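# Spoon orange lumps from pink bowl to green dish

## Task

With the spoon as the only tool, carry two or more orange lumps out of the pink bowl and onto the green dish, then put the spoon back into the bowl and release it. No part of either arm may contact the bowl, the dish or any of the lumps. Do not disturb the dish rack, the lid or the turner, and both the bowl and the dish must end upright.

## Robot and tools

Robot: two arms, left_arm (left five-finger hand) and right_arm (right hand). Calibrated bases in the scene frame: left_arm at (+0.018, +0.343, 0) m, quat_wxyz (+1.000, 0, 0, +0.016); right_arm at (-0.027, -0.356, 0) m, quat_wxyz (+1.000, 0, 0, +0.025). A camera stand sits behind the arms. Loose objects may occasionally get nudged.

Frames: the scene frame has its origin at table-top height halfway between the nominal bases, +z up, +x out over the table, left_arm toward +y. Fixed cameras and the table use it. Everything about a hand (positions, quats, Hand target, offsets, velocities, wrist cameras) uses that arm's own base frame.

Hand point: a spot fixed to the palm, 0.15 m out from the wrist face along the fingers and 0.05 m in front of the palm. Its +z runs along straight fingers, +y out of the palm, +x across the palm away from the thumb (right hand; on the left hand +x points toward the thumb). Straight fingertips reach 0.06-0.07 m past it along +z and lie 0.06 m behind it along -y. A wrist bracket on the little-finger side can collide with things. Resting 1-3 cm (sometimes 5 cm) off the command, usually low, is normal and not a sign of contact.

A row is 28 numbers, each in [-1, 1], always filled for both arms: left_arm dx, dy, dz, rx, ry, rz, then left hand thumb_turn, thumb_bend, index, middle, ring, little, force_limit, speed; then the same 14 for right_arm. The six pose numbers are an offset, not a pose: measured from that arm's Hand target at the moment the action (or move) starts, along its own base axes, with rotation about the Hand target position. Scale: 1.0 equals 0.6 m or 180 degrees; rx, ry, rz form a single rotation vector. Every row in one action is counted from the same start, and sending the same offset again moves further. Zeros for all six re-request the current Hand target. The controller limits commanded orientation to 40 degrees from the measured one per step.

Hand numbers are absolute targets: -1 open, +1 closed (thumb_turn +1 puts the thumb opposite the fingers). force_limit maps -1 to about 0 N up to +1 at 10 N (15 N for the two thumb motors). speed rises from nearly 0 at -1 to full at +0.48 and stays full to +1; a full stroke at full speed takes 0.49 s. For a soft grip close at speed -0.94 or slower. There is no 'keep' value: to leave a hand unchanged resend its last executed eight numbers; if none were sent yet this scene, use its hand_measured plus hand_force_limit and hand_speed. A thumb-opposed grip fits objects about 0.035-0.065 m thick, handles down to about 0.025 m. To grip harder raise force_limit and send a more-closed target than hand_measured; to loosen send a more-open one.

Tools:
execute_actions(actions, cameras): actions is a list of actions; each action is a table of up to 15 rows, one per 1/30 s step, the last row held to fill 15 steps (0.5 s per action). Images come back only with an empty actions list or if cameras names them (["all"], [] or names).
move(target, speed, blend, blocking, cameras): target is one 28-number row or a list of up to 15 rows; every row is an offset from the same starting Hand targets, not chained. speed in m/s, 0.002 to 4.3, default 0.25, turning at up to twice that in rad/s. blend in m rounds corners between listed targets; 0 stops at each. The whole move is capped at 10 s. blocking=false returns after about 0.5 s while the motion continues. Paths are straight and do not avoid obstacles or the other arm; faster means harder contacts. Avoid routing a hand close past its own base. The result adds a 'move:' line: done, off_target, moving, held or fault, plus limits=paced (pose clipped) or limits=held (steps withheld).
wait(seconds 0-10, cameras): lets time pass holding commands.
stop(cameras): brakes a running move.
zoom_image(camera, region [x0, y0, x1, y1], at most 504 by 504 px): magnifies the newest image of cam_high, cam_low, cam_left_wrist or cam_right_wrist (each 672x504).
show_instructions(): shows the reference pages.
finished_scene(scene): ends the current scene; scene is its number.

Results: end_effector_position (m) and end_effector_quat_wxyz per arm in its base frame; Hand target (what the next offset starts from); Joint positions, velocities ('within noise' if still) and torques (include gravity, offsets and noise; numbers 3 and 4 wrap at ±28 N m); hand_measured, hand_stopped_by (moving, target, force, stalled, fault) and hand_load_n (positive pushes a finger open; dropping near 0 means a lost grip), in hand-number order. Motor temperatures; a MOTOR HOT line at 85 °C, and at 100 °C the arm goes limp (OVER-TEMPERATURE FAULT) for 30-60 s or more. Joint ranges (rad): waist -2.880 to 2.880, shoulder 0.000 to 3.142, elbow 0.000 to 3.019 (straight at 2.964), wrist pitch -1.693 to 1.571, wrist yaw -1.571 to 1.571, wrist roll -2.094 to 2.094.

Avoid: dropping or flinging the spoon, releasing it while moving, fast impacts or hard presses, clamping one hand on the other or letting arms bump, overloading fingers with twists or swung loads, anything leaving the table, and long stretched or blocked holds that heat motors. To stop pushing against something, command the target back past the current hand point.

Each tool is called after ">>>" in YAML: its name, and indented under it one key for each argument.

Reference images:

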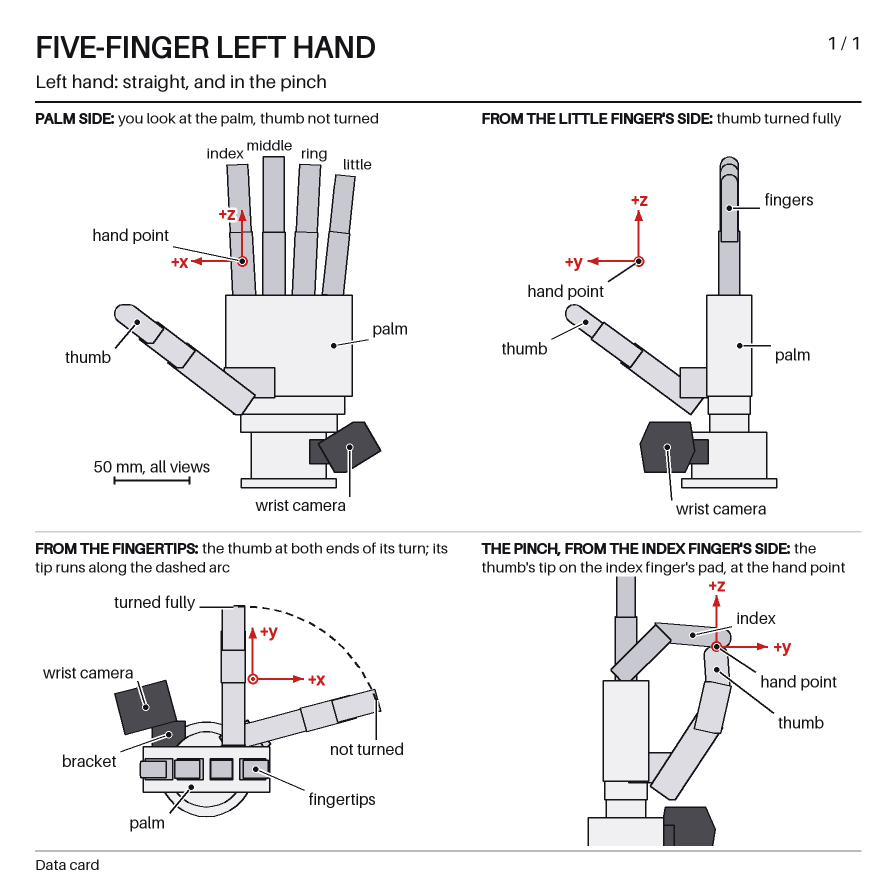

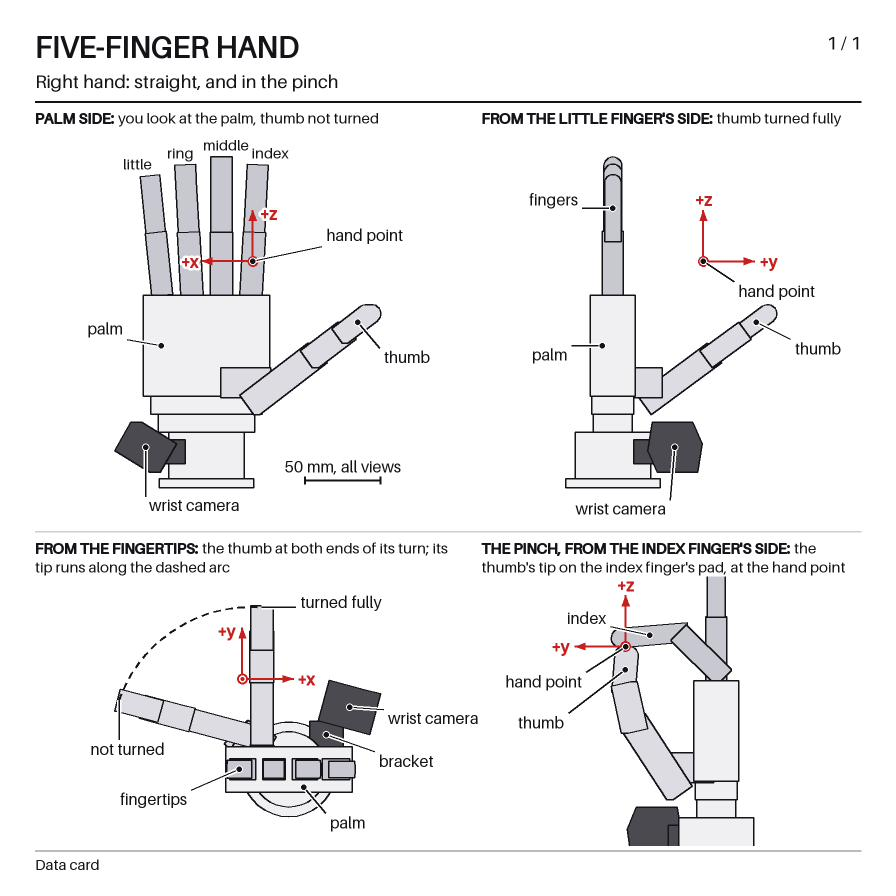

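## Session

>>> execute_actions:
  actions: []

>>> zoom_image:
  camera: "cam_high"
  region: [430, 90, 610, 310]

>>> zoom_image:
  camera: "cam_low"
  region: [332, 220, 422, 310]

Scene clock: 0.00 s.
left_arm: end_effector_position=(+0.6246, -0.3501, +0.3393) hand_measured=(-1.000, -1.000, -1.000, -1.000, -1.000, -1.000) hand_load_n=(+0.0, +0.0, +0.0, +0.0, +0.0, +0.0) hand_stopped_by=(target, target, target, target, target, target) hand_force_limit=0.00 hand_speed=-0.80 end_effector_quat_wxyz=(+0.306, -0.272, +0.907, -0.096) | right_arm: end_effector_position=(+0.3791, +0.3546, +0.2630) hand_measured=(-1.000, -1.000, -1.000, -1.000, -1.000, -1.000) hand_load_n=(+0.0, +0.0, -0.5, +0.0, +0.0, +0.0) hand_stopped_by=(target, target, target, target, target, target) hand_force_limit=0.00 hand_speed=-0.80 end_effector_quat_wxyz=(-0.360, +0.641, -0.667, -0.123)
Joint positions: left_arm=[-0.603 2.263 2.856 -1.598 -0.346 0.485] | right_arm=[0.491 1.34 1.187 -0.733 -0.411 0.68]
Joint velocities: within noise
Joint torques (N m): no reading
Motor temperatures (°C): left_arm=[19 23 27 21 19 20] | right_arm=[22 21 28 20 20 19]
Heat: left arm: hottest elbow 27 °C; right arm: hottest elbow 28 °C.
Hand target: left_arm +0.6266, -0.3515, +0.3436; +0.311, -0.273, +0.905, -0.102 | right_arm +0.3849, +0.3577, +0.2748; -0.372, +0.640, -0.662, -0.120

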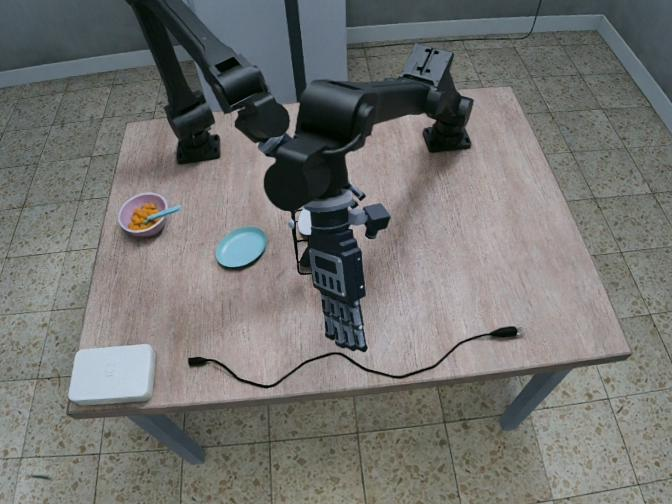

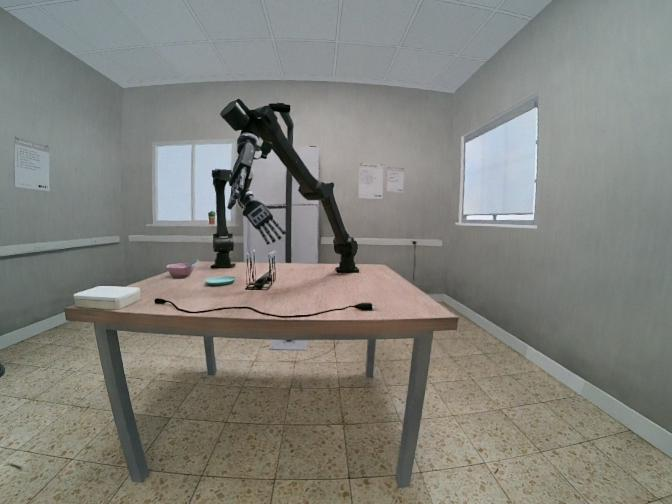

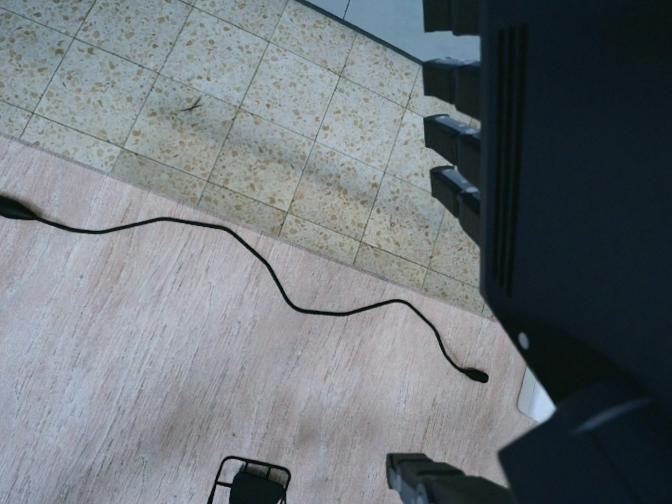

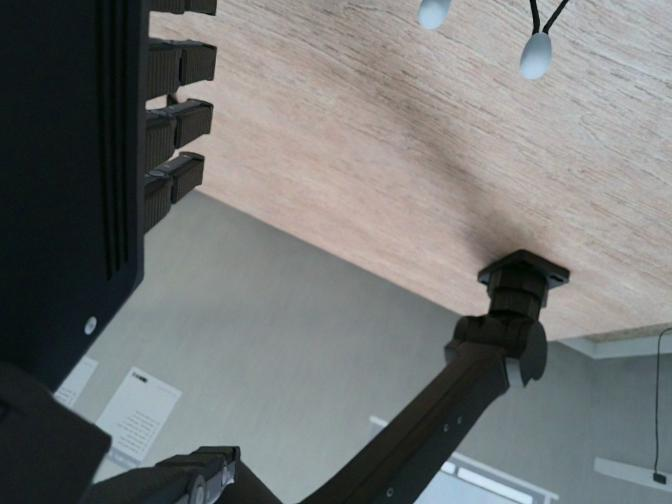

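Scaled by 2.291 from the camera's 672x504 image, which has a finer 960x720 frame.

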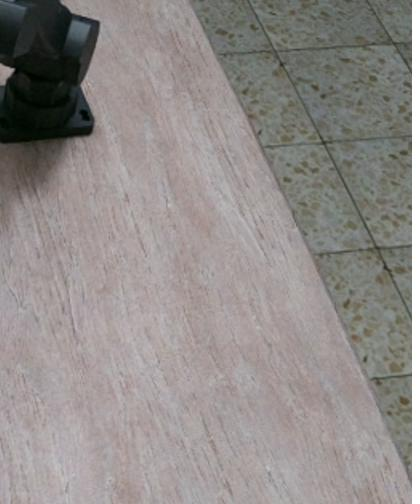

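Scaled by 5.600 from the camera's 672x504 image, which has a finer 960x720 frame.

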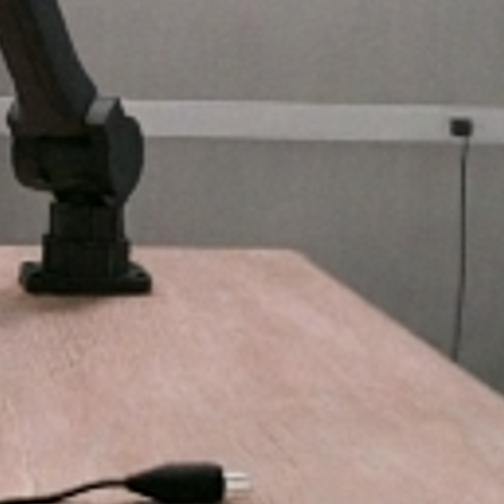

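>>> zoom_image:
  camera: "cam_high"
  region: [90, 170, 290, 290]

>>> zoom_image:
  camera: "cam_low"
  region: [150, 230, 260, 300]

>>> zoom_image:
  camera: "cam_low"
  region: [180, 80, 380, 300]

>>> zoom_image:
  camera: "cam_high"
  region: [150, 40, 480, 360]

Scaled by 2.520 from the camera's 672x504 image, which has a finer 960x720 frame.

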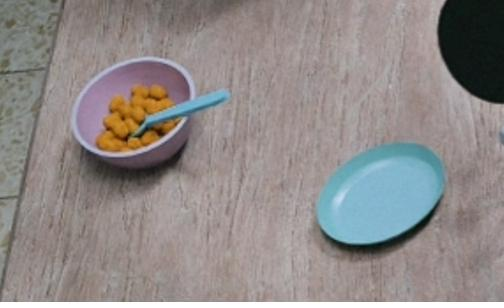

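Scaled by 4.582 from the camera's 672x504 image, which has a finer 960x720 frame.

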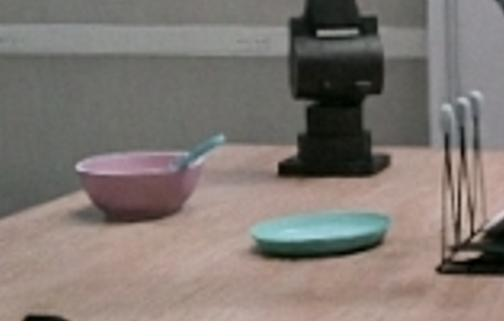

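Scaled by 2.291 from the camera's 672x504 image, which has a finer 960x720 frame.

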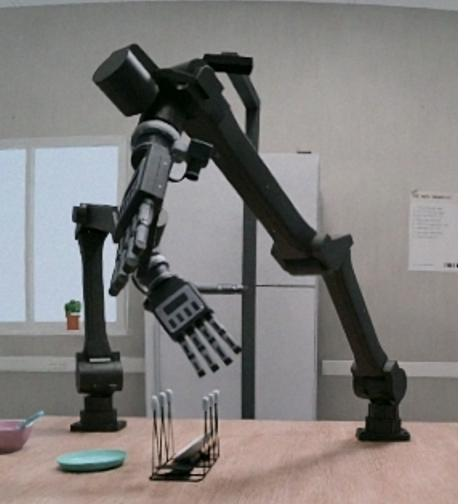

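Scaled by 1.527 from the camera's 672x504 image, which has a finer 960x720 frame.

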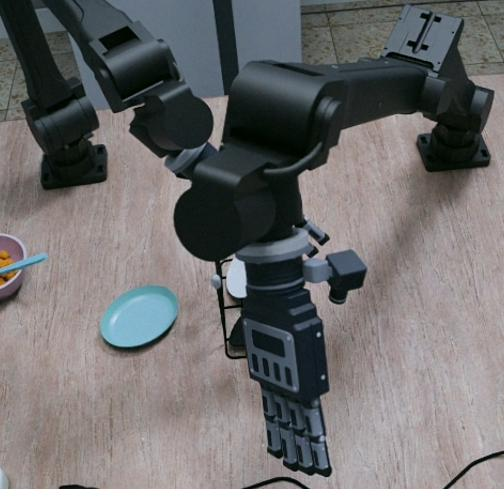

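>>> move:
  target:
    - [0,0,0,0,0,0,-1,-1,-1,-1,-1,-1,0,-0.8,-0.042,-0.333,0,0,0,0,1,-1,-1,-1,1,1,0,0]
  speed: 0.15
  cameras: ["cam_high","cam_low"]

Scene clock: 58.87 s.
left_arm: end_effector_position=(+0.6246, -0.3501, +0.3393) hand_measured=(-1.000, -1.000, -1.000, -1.000, -1.000, -1.000) hand_load_n=(+0.0, +0.0, +0.0, +0.0, +0.0, +0.0) hand_stopped_by=(target, target, target, target, target, target) hand_force_limit=0.00 hand_speed=-0.80 end_effector_quat_wxyz=(+0.306, -0.272, +0.907, -0.096) | right_arm: end_effector_position=(+0.3615, +0.1613, +0.2737) hand_measured=(+1.000, -1.000, -1.000, -1.000, +1.000, +1.000) hand_load_n=(-0.5, +0.0, +0.0, +0.0, +0.0, +0.0) hand_stopped_by=(target, target, target, target, target, target) hand_force_limit=0.00 hand_speed=0.00 end_effector_quat_wxyz=(-0.373, +0.640, -0.661, -0.120)
Joint positions: left_arm=[-0.603 2.263 2.856 -1.598 -0.346 0.485] | right_arm=[0.017 1.182 1.096 -1.017 -0.682 0.216]
Joint torques (N m): left_arm=[1.49 -26.99 9.76 1.25 -0.29 -0.02] | right_arm=[-1.38 -7.47 7.86 0.32 -0.65 -0.2]
Motor temperatures (°C): left_arm=[19 31 32 21 19 20] | right_arm=[22 21 33 20 20 19]
Heat: left arm: hottest elbow 32 °C; right arm: hottest elbow 33 °C.
Hand target: left_arm +0.6266, -0.3515, +0.3436; +0.311, -0.273, +0.905, -0.102 | right_arm +0.3598, +0.1578, +0.2748; -0.372, +0.640, -0.662, -0.120
Off the commanded pose: left_arm 0.005 m, 1 deg | right_arm 0.004 m, 0 deg.
move: done
Images, in order (width x height): cam_high 672x504, cam_low 672x504.

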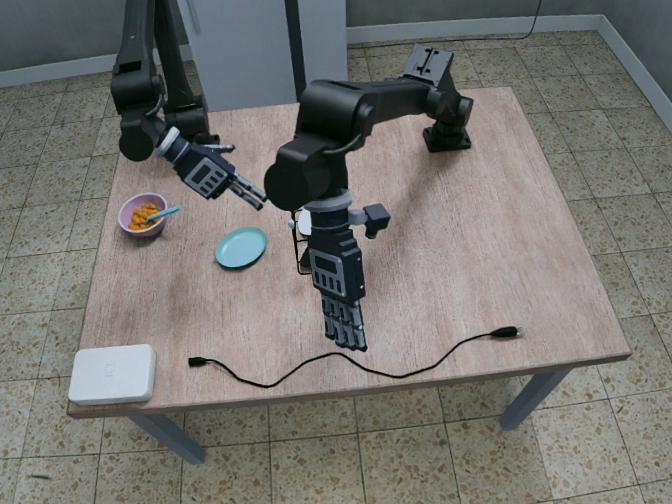

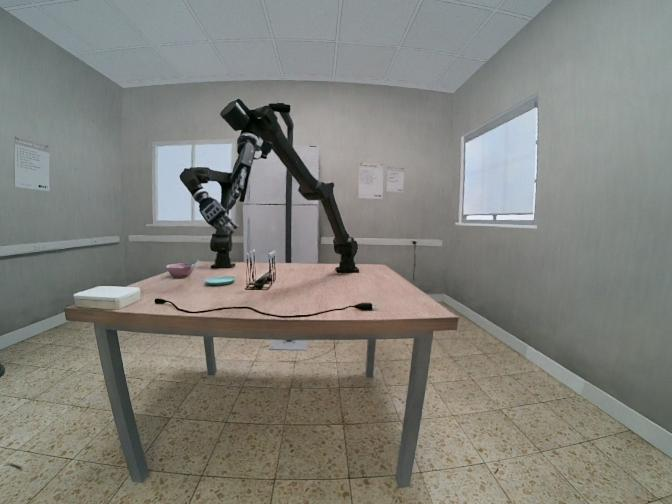

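>>> move:
  target:
    - [-0.125,0.583,0.05,0,0,0.163,-1,-1,-1,-1,-1,-1,0,-0.8,-0.147,-0.342,-0.092,-0.1469,-0.1893,0.3561,1,-1,-1,-1,1,1,0,0]
  speed: 0.2
  cameras: ["all"]

>>> zoom_image:
  camera: "cam_high"
  region: [90, 120, 290, 290]

>>> zoom_image:
  camera: "cam_low"
  region: [150, 200, 260, 300]

Scene clock: 82.20 s.
left_arm: end_effector_position=(+0.5498, -0.0030, +0.3662) hand_measured=(-1.000, -1.000, -1.000, -1.000, -1.000, -1.000) hand_load_n=(+0.0, +0.0, +0.0, +0.0, +0.0, +0.0) hand_stopped_by=(target, target, target, target, target, target) hand_force_limit=0.00 hand_speed=-0.80 end_effector_quat_wxyz=(+0.316, -0.496, +0.809, -0.012) | right_arm: end_effector_position=(+0.2738, -0.0448, +0.2163) hand_measured=(+1.000, -1.000, -1.000, -1.000, +1.000, +1.000) hand_load_n=(+0.0, +0.0, +0.0, +0.0, +0.5, +0.0) hand_stopped_by=(target, target, target, target, target, target) hand_force_limit=0.00 hand_speed=0.00 end_effector_quat_wxyz=(-0.274, +0.955, -0.108, +0.030)
Joint positions: left_arm=[-0.129 1.617 1.922 -1.334 -0.368 0.445] | right_arm=[-0.335 1.163 1.115 -1.594 -0.555 -1.702]
Joint torques (N m): left_arm=[1.73 -18.9 9.74 1.63 -0.19 0.05] | right_arm=[-1.67 -6.3 7.49 -0.66 -0.52 -0.25]
Heat: left arm: hottest shoulder 32 °C; right arm: hottest elbow 35 °C.
Hand target: left_arm +0.5516, -0.0017, +0.3735; +0.327, -0.493, +0.806, -0.020 | right_arm +0.2716, -0.0473, +0.2195; -0.274, +0.955, -0.109, +0.031
Off the commanded pose: left_arm 0.008 m, 2 deg | right_arm 0.005 m, 0 deg.
move: done

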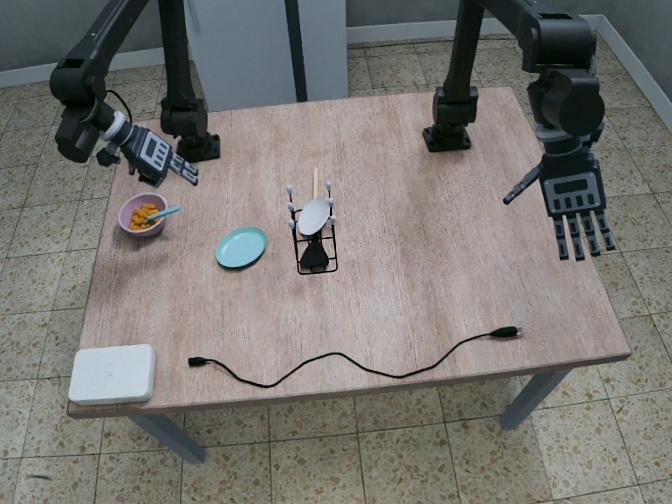

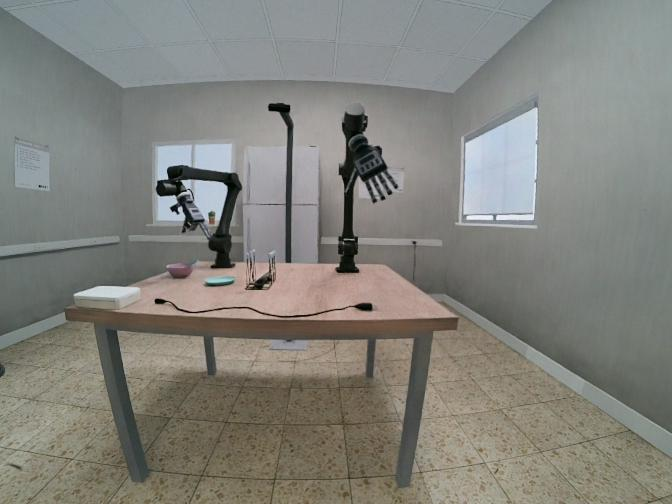

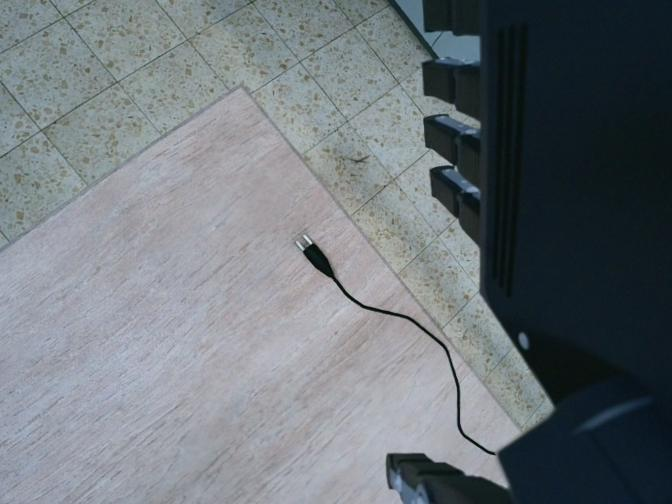

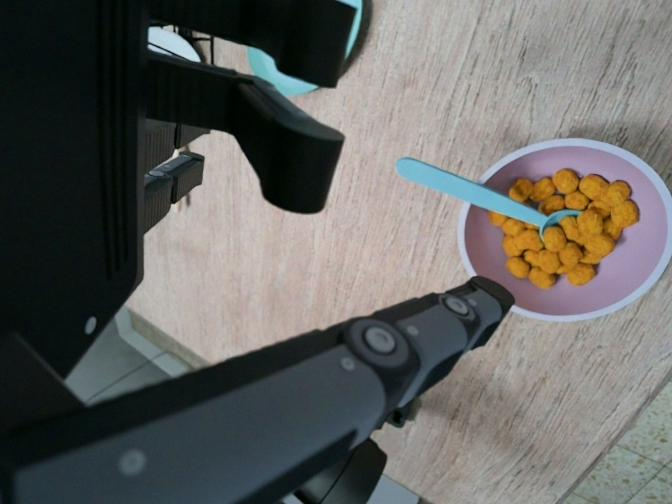

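Scaled by 2.520 from the camera's 672x504 image, which has a finer 960x720 frame.

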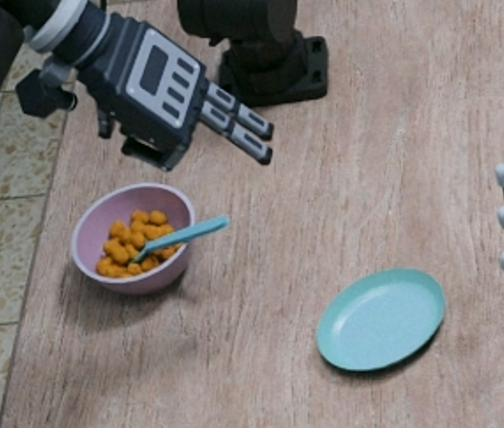

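Scaled by 4.582 from the camera's 672x504 image, which has a finer 960x720 frame.

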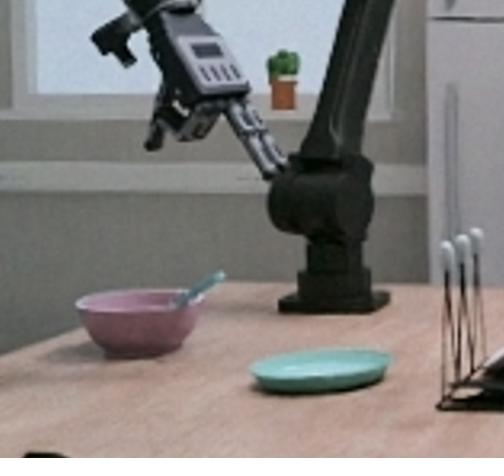

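>>> move:
  target:
    - [0,0,0,0,0,0,-1,-1,-1,-1,-1,-1,0,-0.8,-0.0295,0.0582,-0.1225,0.0045,-0.003,-0.122,1,-1,-1,-1,1,1,0,0]
  speed: 0.12
  cameras: ["cam_low","cam_right_wrist"]

>>> zoom_image:
  camera: "cam_low"
  region: [150, 220, 230, 290]

Scene clock: 119.20 s.
left_arm: end_effector_position=(+0.5498, -0.0030, +0.3662) hand_measured=(-1.000, -1.000, -1.000, -1.000, -1.000, -1.000) hand_load_n=(+0.0, +0.0, +0.0, +0.5, +0.0, +0.0) hand_stopped_by=(target, target, target, target, target, target) hand_force_limit=0.00 hand_speed=-0.80 end_effector_quat_wxyz=(+0.316, -0.496, +0.809, -0.012) | right_arm: end_effector_position=(+0.2524, -0.0147, +0.1466) hand_measured=(+1.000, -1.000, -1.000, -1.000, +1.000, +1.000) hand_load_n=(+0.0, +0.0, +0.0, +0.0, +0.0, +0.0) hand_stopped_by=(target, target, target, target, target, target) hand_force_limit=0.00 hand_speed=0.00 end_effector_quat_wxyz=(-0.271, +0.914, -0.291, +0.081)
Joint positions: left_arm=[-0.129 1.617 1.922 -1.334 -0.368 0.445] | right_arm=[-0.304 0.989 0.806 -1.203 -0.546 -1.207]
Joint torques (N m): left_arm=[1.73 -19.02 9.76 1.63 -0.18 0.06] | right_arm=[0.44 -4.54 6.82 0.98 -0.4 -0.11]
Heat: left arm: hottest elbow 34 °C; right arm: hottest elbow 33 °C.
Hand target: left_arm +0.5516, -0.0017, +0.3735; +0.327, -0.493, +0.806, -0.020 | right_arm +0.2539, -0.0124, +0.1460; -0.270, +0.915, -0.288, +0.087
Off the commanded pose: left_arm 0.008 m, 2 deg | right_arm 0.003 m, 1 deg.
move: done
Images, in order (width x height): cam_low 672x504, cam_right_wrist 672x504.

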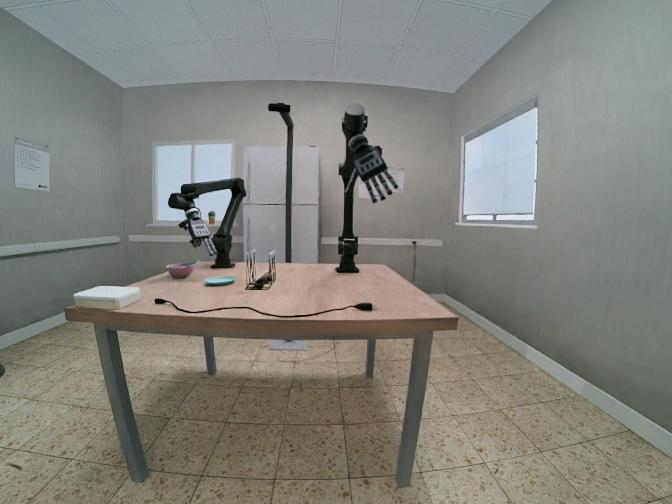

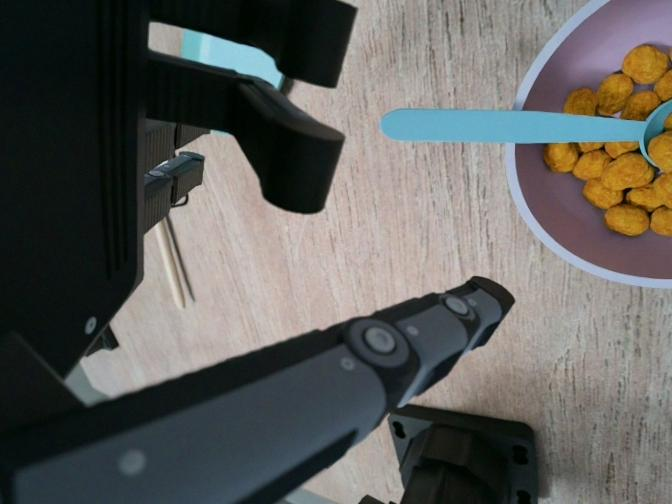

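Scaled by 6.300 from the camera's 672x504 image, which has a finer 960x720 frame.

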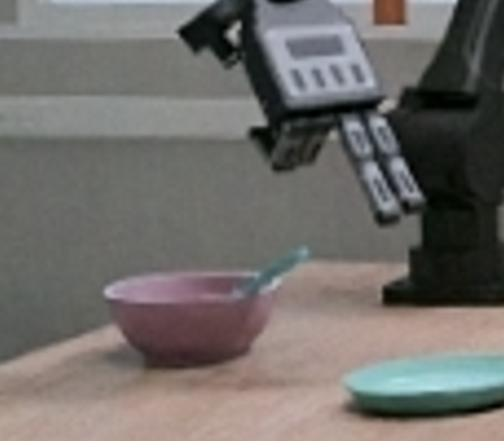

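>>> move:
  target:
    - [0,0,0,0,0,0,-1,-1,-1,-1,-1,-1,0,-0.8,0.016,-0.021,-0.073,0,0,0,1,-1,-1,-1,1,1,0,0]
  speed: 0.08
  cameras: ["cam_low","cam_right_wrist"]

>>> zoom_image:
  camera: "cam_low"
  region: [150, 220, 230, 290]

Scene clock: 142.80 s.
left_arm: end_effector_position=(+0.5498, -0.0030, +0.3662) hand_measured=(-1.000, -1.000, -1.000, -1.000, -1.000, -1.000) hand_load_n=(+0.0, +0.0, +0.0, +0.0, +0.0, +0.0) hand_stopped_by=(target, target, target, target, target, target) hand_force_limit=0.00 hand_speed=-0.80 end_effector_quat_wxyz=(+0.316, -0.496, +0.809, -0.012) | right_arm: end_effector_position=(+0.2616, -0.0217, +0.1060) hand_measured=(+1.000, -1.000, -1.000, -1.000, +1.000, +1.000) hand_load_n=(+0.0, +0.0, +0.0, +0.0, +0.5, +0.0) hand_stopped_by=(target, target, target, target, target, target) hand_force_limit=0.00 hand_speed=0.00 end_effector_quat_wxyz=(-0.270, +0.915, -0.287, +0.083)
Joint positions: left_arm=[-0.129 1.617 1.922 -1.334 -0.368 0.445] | right_arm=[-0.317 1.053 0.737 -1.075 -0.547 -1.229]
Joint torques (N m): left_arm=[1.85 -18.96 9.74 1.63 -0.19 0.05] | right_arm=[-1.38 -3.96 6.68 0.94 -0.54 -0.21]
Heat: left arm: hottest elbow 34 °C; right arm: hottest elbow 33 °C.
Hand target: left_arm +0.5516, -0.0017, +0.3735; +0.327, -0.493, +0.806, -0.020 | right_arm +0.2635, -0.0250, +0.1022; -0.270, +0.915, -0.288, +0.087
Off the commanded pose: left_arm 0.008 m, 2 deg | right_arm 0.005 m, 0 deg.
move: done
Images, in order (width x height): cam_low 672x504, cam_right_wrist 672x504.

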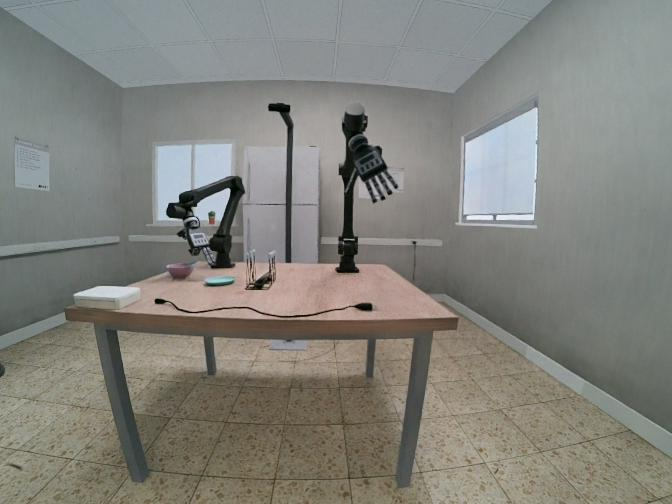

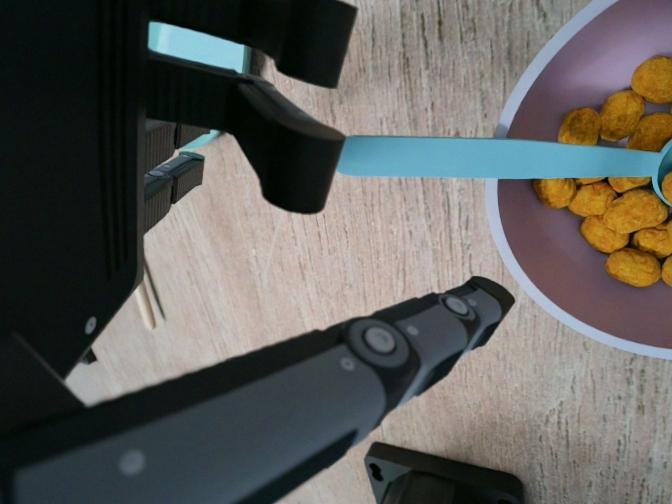

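Scaled by 6.300 from the camera's 672x504 image, which has a finer 960x720 frame.

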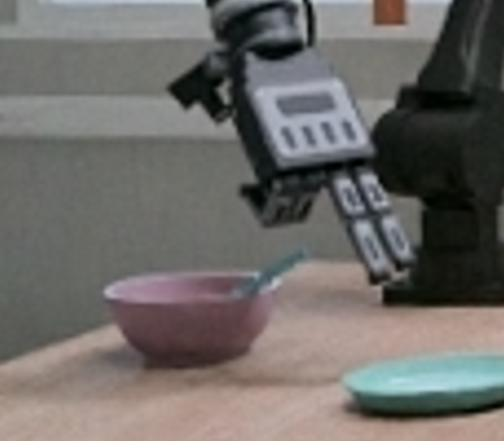

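>>> wait:
  seconds: 0.1
  cameras: ["cam_low","cam_right_wrist","cam_high"]

>>> zoom_image:
  camera: "cam_low"
  region: [165, 240, 225, 290]

>>> zoom_image:
  camera: "cam_high"
  region: [110, 140, 210, 250]

>>> zoom_image:
  camera: "cam_right_wrist"
  region: [250, 60, 672, 300]

Scene clock: 173.80 s.
left_arm: end_effector_position=(+0.5498, -0.0030, +0.3662) hand_measured=(-1.000, -1.000, -1.000, -1.000, -1.000, -1.000) hand_load_n=(+0.0, +0.0, +0.0, +0.0, +0.0, -0.5) hand_stopped_by=(target, target, target, target, target, target) hand_force_limit=0.00 hand_speed=-0.80 end_effector_quat_wxyz=(+0.316, -0.496, +0.809, -0.012) | right_arm: end_effector_position=(+0.2617, -0.0217, +0.1060) hand_measured=(+1.000, -1.000, -1.000, -1.000, +1.000, +1.000) hand_load_n=(+0.0, +0.0, +0.0, +0.0, +0.0, +0.0) hand_stopped_by=(target, target, target, target, target, target) hand_force_limit=0.00 hand_speed=0.00 end_effector_quat_wxyz=(-0.270, +0.915, -0.287, +0.084)
Joint positions: left_arm=[-0.129 1.617 1.922 -1.334 -0.368 0.445] | right_arm=[-0.317 1.053 0.737 -1.074 -0.547 -1.229]
Joint torques (N m): left_arm=[1.79 -18.9 9.77 1.65 -0.19 0.05] | right_arm=[-1.61 -3.9 6.69 1.02 -0.54 -0.23]
Heat: left arm: hottest elbow 34 °C; right arm: hottest elbow 33 °C.
Hand target: left_arm +0.5516, -0.0017, +0.3735; +0.327, -0.493, +0.806, -0.020 | right_arm +0.2635, -0.0251, +0.1022; -0.270, +0.915, -0.288, +0.087
Off the commanded pose: left_arm 0.008 m, 2 deg | right_arm 0.005 m, 0 deg.
wait: 0.10 s; at rest from the start
Images, in order (width x height): cam_high 672x504, cam_low 672x504, cam_right_wrist 672x504.

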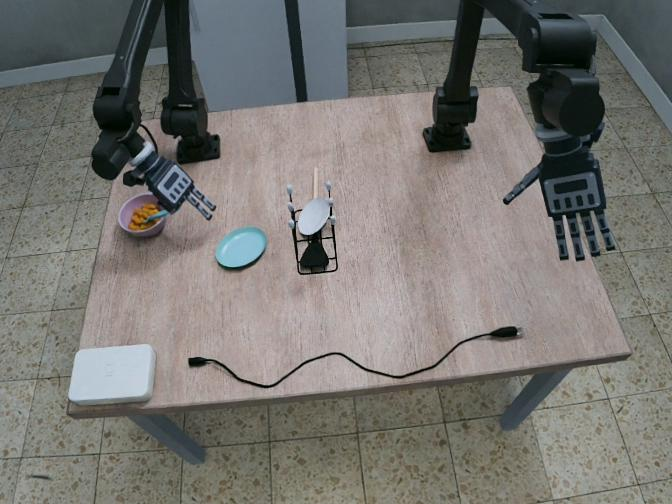

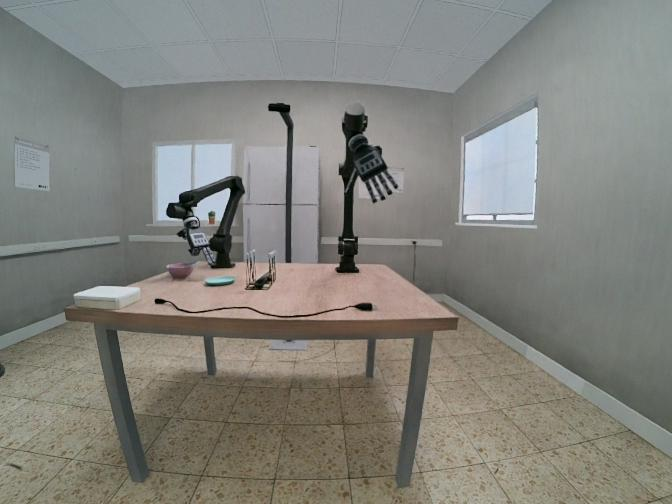

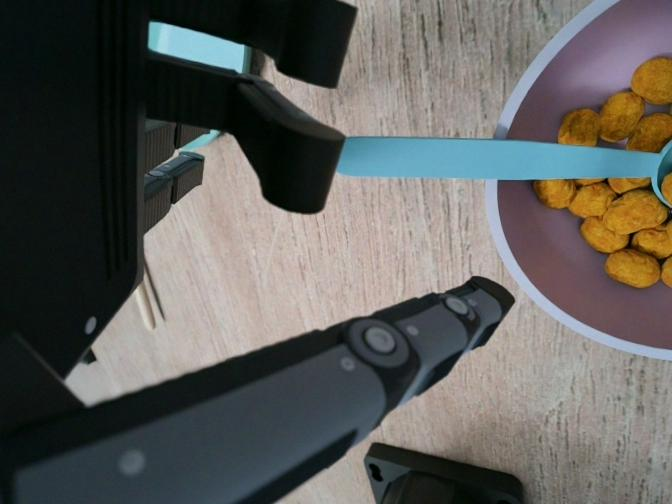

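Scaled by 8.400 from the camera's 672x504 image, which has a finer 960x720 frame.

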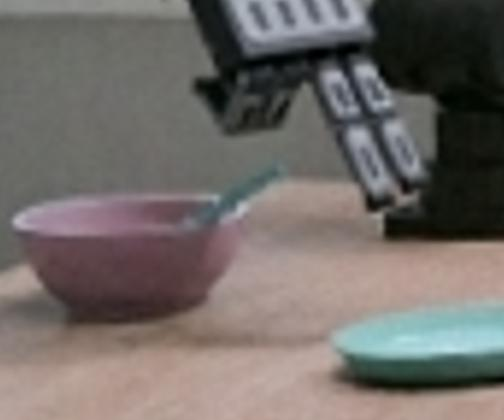

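Scaled by 4.582 from the camera's 672x504 image, which has a finer 960x720 frame.

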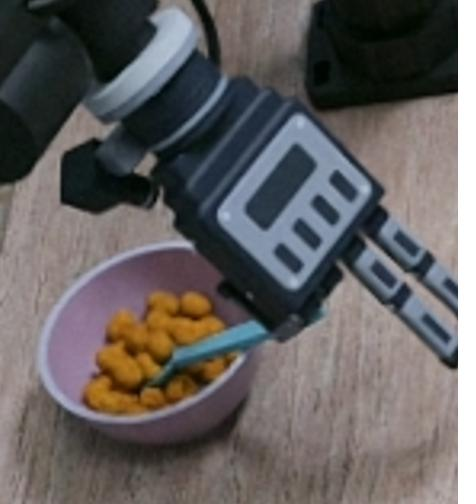

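Scaled by 1.194 from the camera's 672x504 image, which has a finer 960x720 frame.

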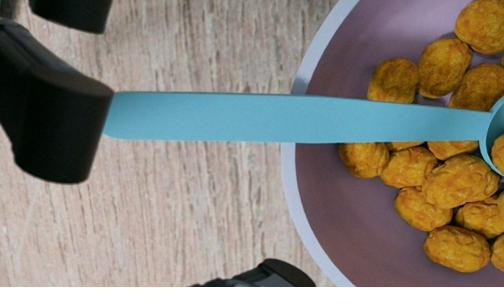

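>>> move:
  target:
    - [0,0,0,0,0,0,-1,-1,-1,-1,-1,-1,0,-0.8,0.0175,-0.0138,-0.0208,0,0,0,1,-1,-1,-1,1,1,0,0]
  speed: 0.05
  cameras: ["cam_high","cam_low","cam_right_wrist"]

>>> zoom_image:
  camera: "cam_low"
  region: [165, 240, 225, 290]

>>> zoom_image:
  camera: "cam_high"
  region: [110, 140, 210, 250]

Scene clock: 290.03 s.
left_arm: end_effector_position=(+0.5498, -0.0030, +0.3662) hand_measured=(-1.000, -1.000, -1.000, -1.000, -1.000, -1.000) hand_load_n=(+0.0, +0.0, +0.0, +0.0, +0.0, +0.0) hand_stopped_by=(target, target, target, target, target, target) hand_force_limit=0.00 hand_speed=-0.80 end_effector_quat_wxyz=(+0.316, -0.496, +0.809, -0.012) | right_arm: end_effector_position=(+0.2713, -0.0294, +0.0927) hand_measured=(+1.000, -1.000, -1.000, -1.000, +1.000, +1.000) hand_load_n=(+0.0, -0.5, +0.0, +0.0, +0.0, +0.0) hand_stopped_by=(target, target, target, target, target, target) hand_force_limit=0.00 hand_speed=0.00 end_effector_quat_wxyz=(-0.270, +0.915, -0.287, +0.082)
Joint positions: left_arm=[-0.129 1.617 1.922 -1.334 -0.368 0.445] | right_arm=[-0.333 1.107 0.737 -1.032 -0.55 -1.247]
Joint torques (N m): left_arm=[1.73 -18.96 9.74 1.63 -0.19 0.06] | right_arm=[-1.44 -4.48 6.72 0.99 -0.56 -0.21]
Heat: left arm: hottest elbow 35 °C; right arm: hottest elbow 33 °C.
Hand target: left_arm +0.5516, -0.0017, +0.3735; +0.327, -0.493, +0.806, -0.020 | right_arm +0.2740, -0.0333, +0.0898; -0.270, +0.915, -0.288, +0.087
Off the commanded pose: left_arm 0.008 m, 2 deg | right_arm 0.006 m, 1 deg.
move: done
Images, in order (width x height): cam_high 672x504, cam_low 672x504, cam_right_wrist 672x504.

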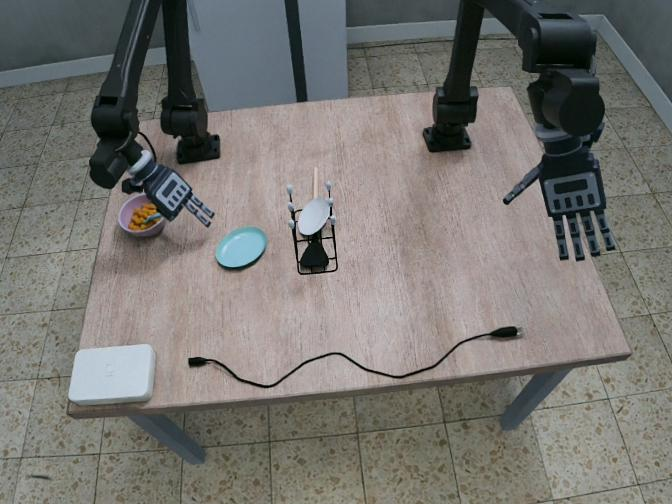

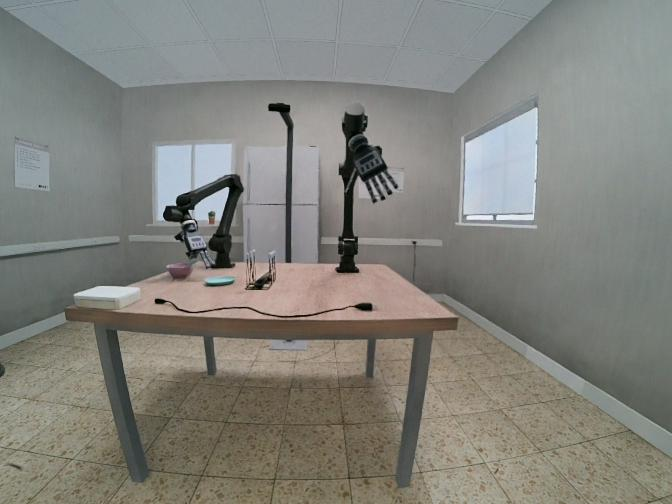

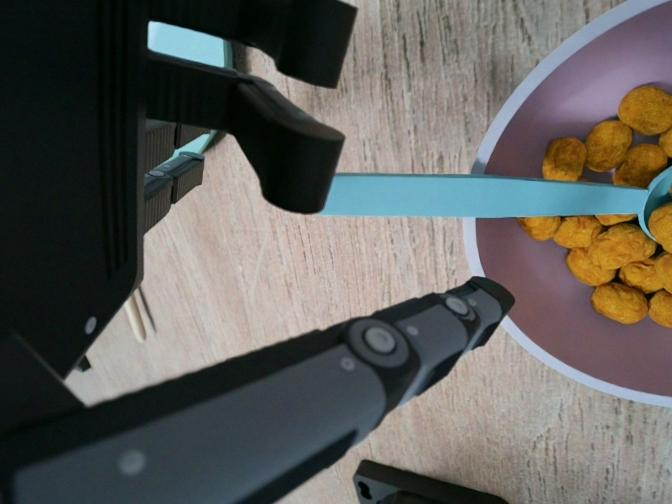

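Scaled by 8.400 from the camera's 672x504 image, which has a finer 960x720 frame.

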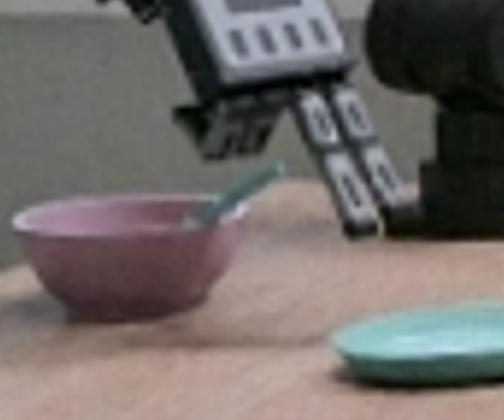

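Scaled by 4.582 from the camera's 672x504 image, which has a finer 960x720 frame.

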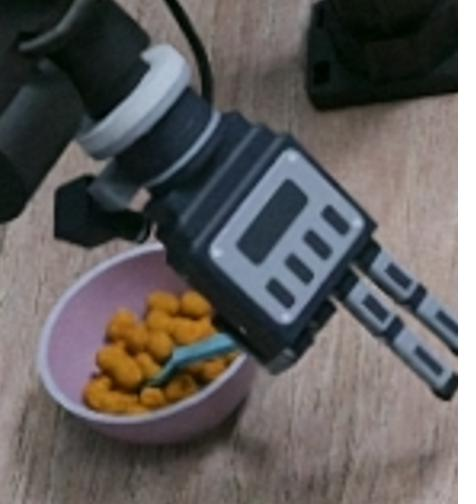

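>>> move:
  target:
    - [0,0,0,0,0,0,-1,-1,-1,-1,-1,-1,0,-0.8,0.0035,0.011,-0.0185,0,0,0,1,-1,-1,-1,1,1,0,0]
  speed: 0.04
  cameras: ["cam_low","cam_right_wrist"]

>>> zoom_image:
  camera: "cam_low"
  region: [165, 240, 225, 290]

Scene clock: 302.40 s.
left_arm: end_effector_position=(+0.5498, -0.0030, +0.3662) hand_measured=(-1.000, -1.000, -1.000, -1.000, -1.000, -1.000) hand_load_n=(+0.0, -0.5, +0.0, +0.0, +0.0, +0.0) hand_stopped_by=(target, target, target, target, target, target) hand_force_limit=0.00 hand_speed=-0.80 end_effector_quat_wxyz=(+0.316, -0.496, +0.809, -0.012) | right_arm: end_effector_position=(+0.2752, -0.0295, +0.0830) hand_measured=(+1.000, -1.000, -1.000, -1.000, +1.000, +1.000) hand_load_n=(+0.0, +0.0, +0.0, +0.0, +0.0, +0.0) hand_stopped_by=(target, target, target, target, target, target) hand_force_limit=0.00 hand_speed=0.00 end_effector_quat_wxyz=(-0.271, +0.914, -0.288, +0.089)
Joint positions: left_arm=[-0.129 1.617 1.922 -1.334 -0.368 0.445] | right_arm=[-0.33 1.118 0.716 -0.982 -0.55 -1.237]
Joint torques (N m): left_arm=[1.67 -18.96 9.77 1.62 -0.19 0.05] | right_arm=[0.32 -4.66 6.34 1.01 -0.42 -0.09]
Heat: left arm: hottest elbow 35 °C; right arm: hottest elbow 33 °C.
Hand target: left_arm +0.5516, -0.0017, +0.3735; +0.327, -0.493, +0.806, -0.020 | right_arm +0.2762, -0.0267, +0.0787; -0.270, +0.915, -0.288, +0.087
Off the commanded pose: left_arm 0.008 m, 2 deg | right_arm 0.005 m, 0 deg.
move: done
Images, in order (width x height): cam_low 672x504, cam_right_wrist 672x504.

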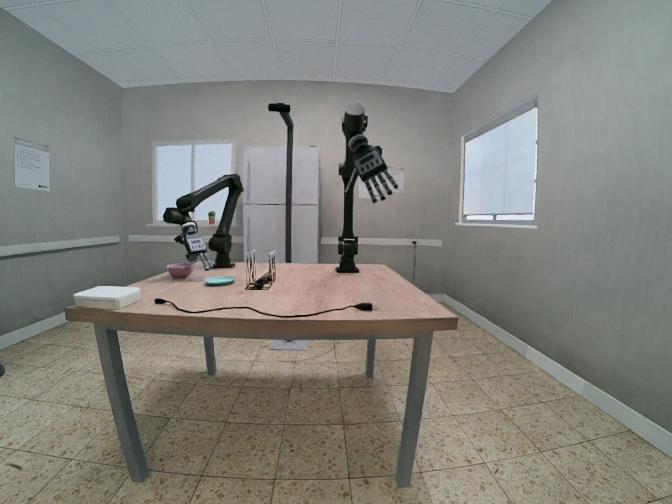

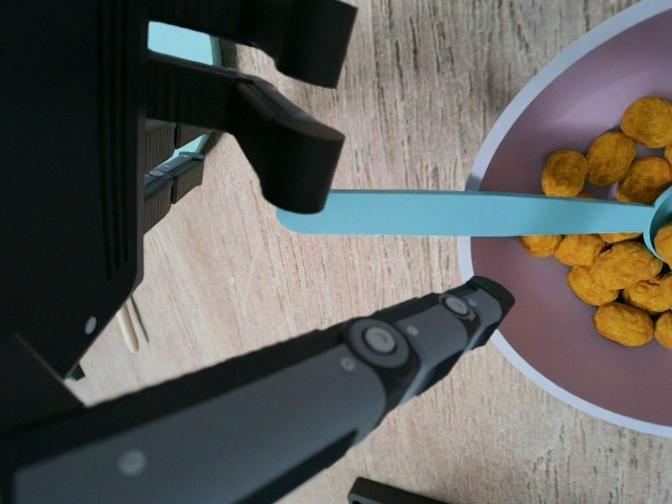

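Scaled by 8.400 from the camera's 672x504 image, which has a finer 960x720 frame.

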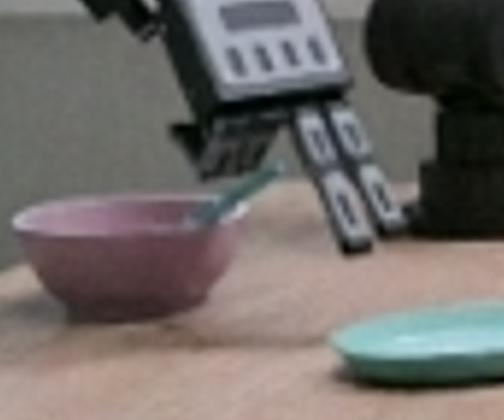

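>>> move:
  target:
    - [0,0,0,0,0,0,-1,-1,-1,-1,-1,-1,0,-0.8,-0.0058,0.0043,0.023,0,0,0,1,-1,-1,-1,1,1,0,0]
  speed: 0.04
  cameras: ["cam_low","cam_right_wrist"]

>>> zoom_image:
  camera: "cam_low"
  region: [165, 240, 225, 290]

Scene clock: 327.93 s.
left_arm: end_effector_position=(+0.5498, -0.0030, +0.3662) hand_measured=(-1.000, -1.000, -1.000, -1.000, -1.000, -1.000) hand_load_n=(+0.0, +0.0, +0.0, +0.0, +0.0, +0.0) hand_stopped_by=(target, target, target, target, target, target) hand_force_limit=0.00 hand_speed=-0.80 end_effector_quat_wxyz=(+0.316, -0.496, +0.809, -0.012) | right_arm: end_effector_position=(+0.2711, -0.0265, +0.0867) hand_measured=(+1.000, -1.000, -1.000, -1.000, +1.000, +1.000) hand_load_n=(+0.0, +0.0, +0.0, +0.0, +0.0, +0.0) hand_stopped_by=(target, target, target, target, target, target) hand_force_limit=0.00 hand_speed=0.00 end_effector_quat_wxyz=(-0.271, +0.914, -0.290, +0.086)
Joint positions: left_arm=[-0.129 1.617 1.922 -1.334 -0.368 0.445] | right_arm=[-0.325 1.103 0.716 -1 -0.55 -1.23]
Joint torques (N m): left_arm=[1.73 -18.96 9.76 1.62 -0.19 0.05] | right_arm=[0.62 -5.54 7.75 -0.17 -0.39 -0.08]
Heat: left arm: hottest elbow 35 °C; right arm: hottest elbow 32 °C.
Hand target: left_arm +0.5516, -0.0017, +0.3735; +0.327, -0.493, +0.806, -0.020 | right_arm +0.2726, -0.0241, +0.0925; -0.270, +0.915, -0.288, +0.087
Off the commanded pose: left_arm 0.008 m, 2 deg | right_arm 0.006 m, 0 deg.
move: done
Images, in order (width x height): cam_low 672x504, cam_right_wrist 672x504.

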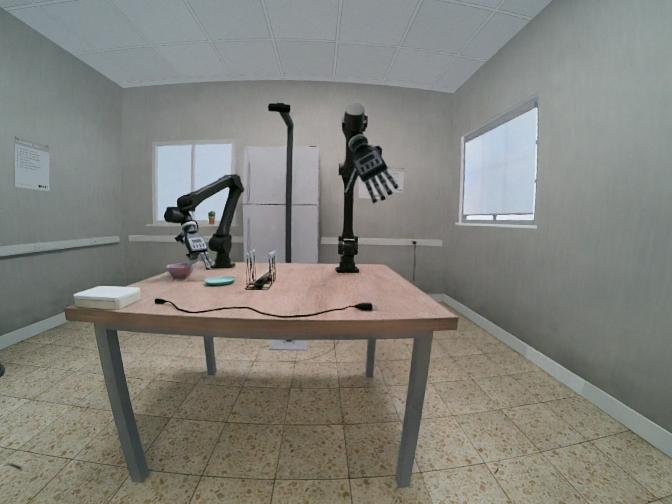

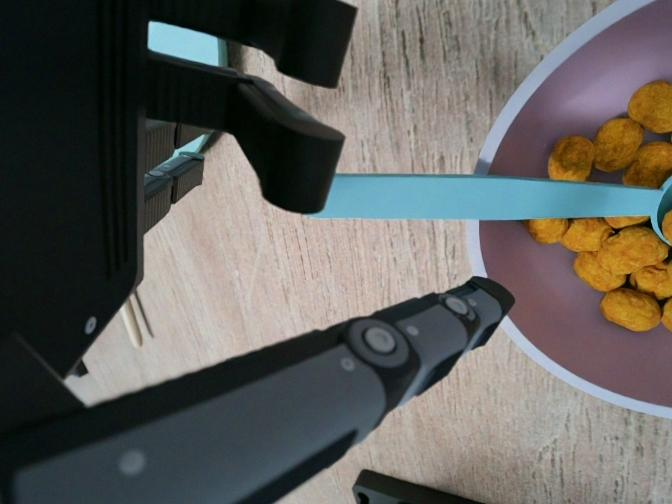

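Scaled by 8.400 from the camera's 672x504 image, which has a finer 960x720 frame.

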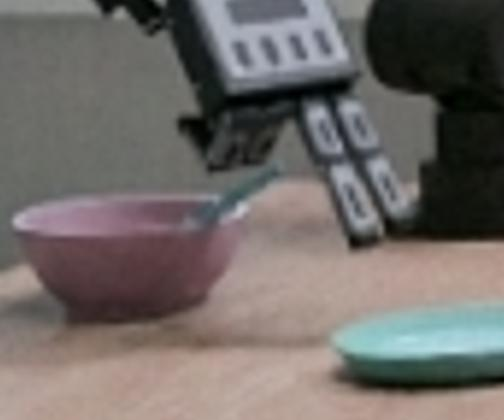

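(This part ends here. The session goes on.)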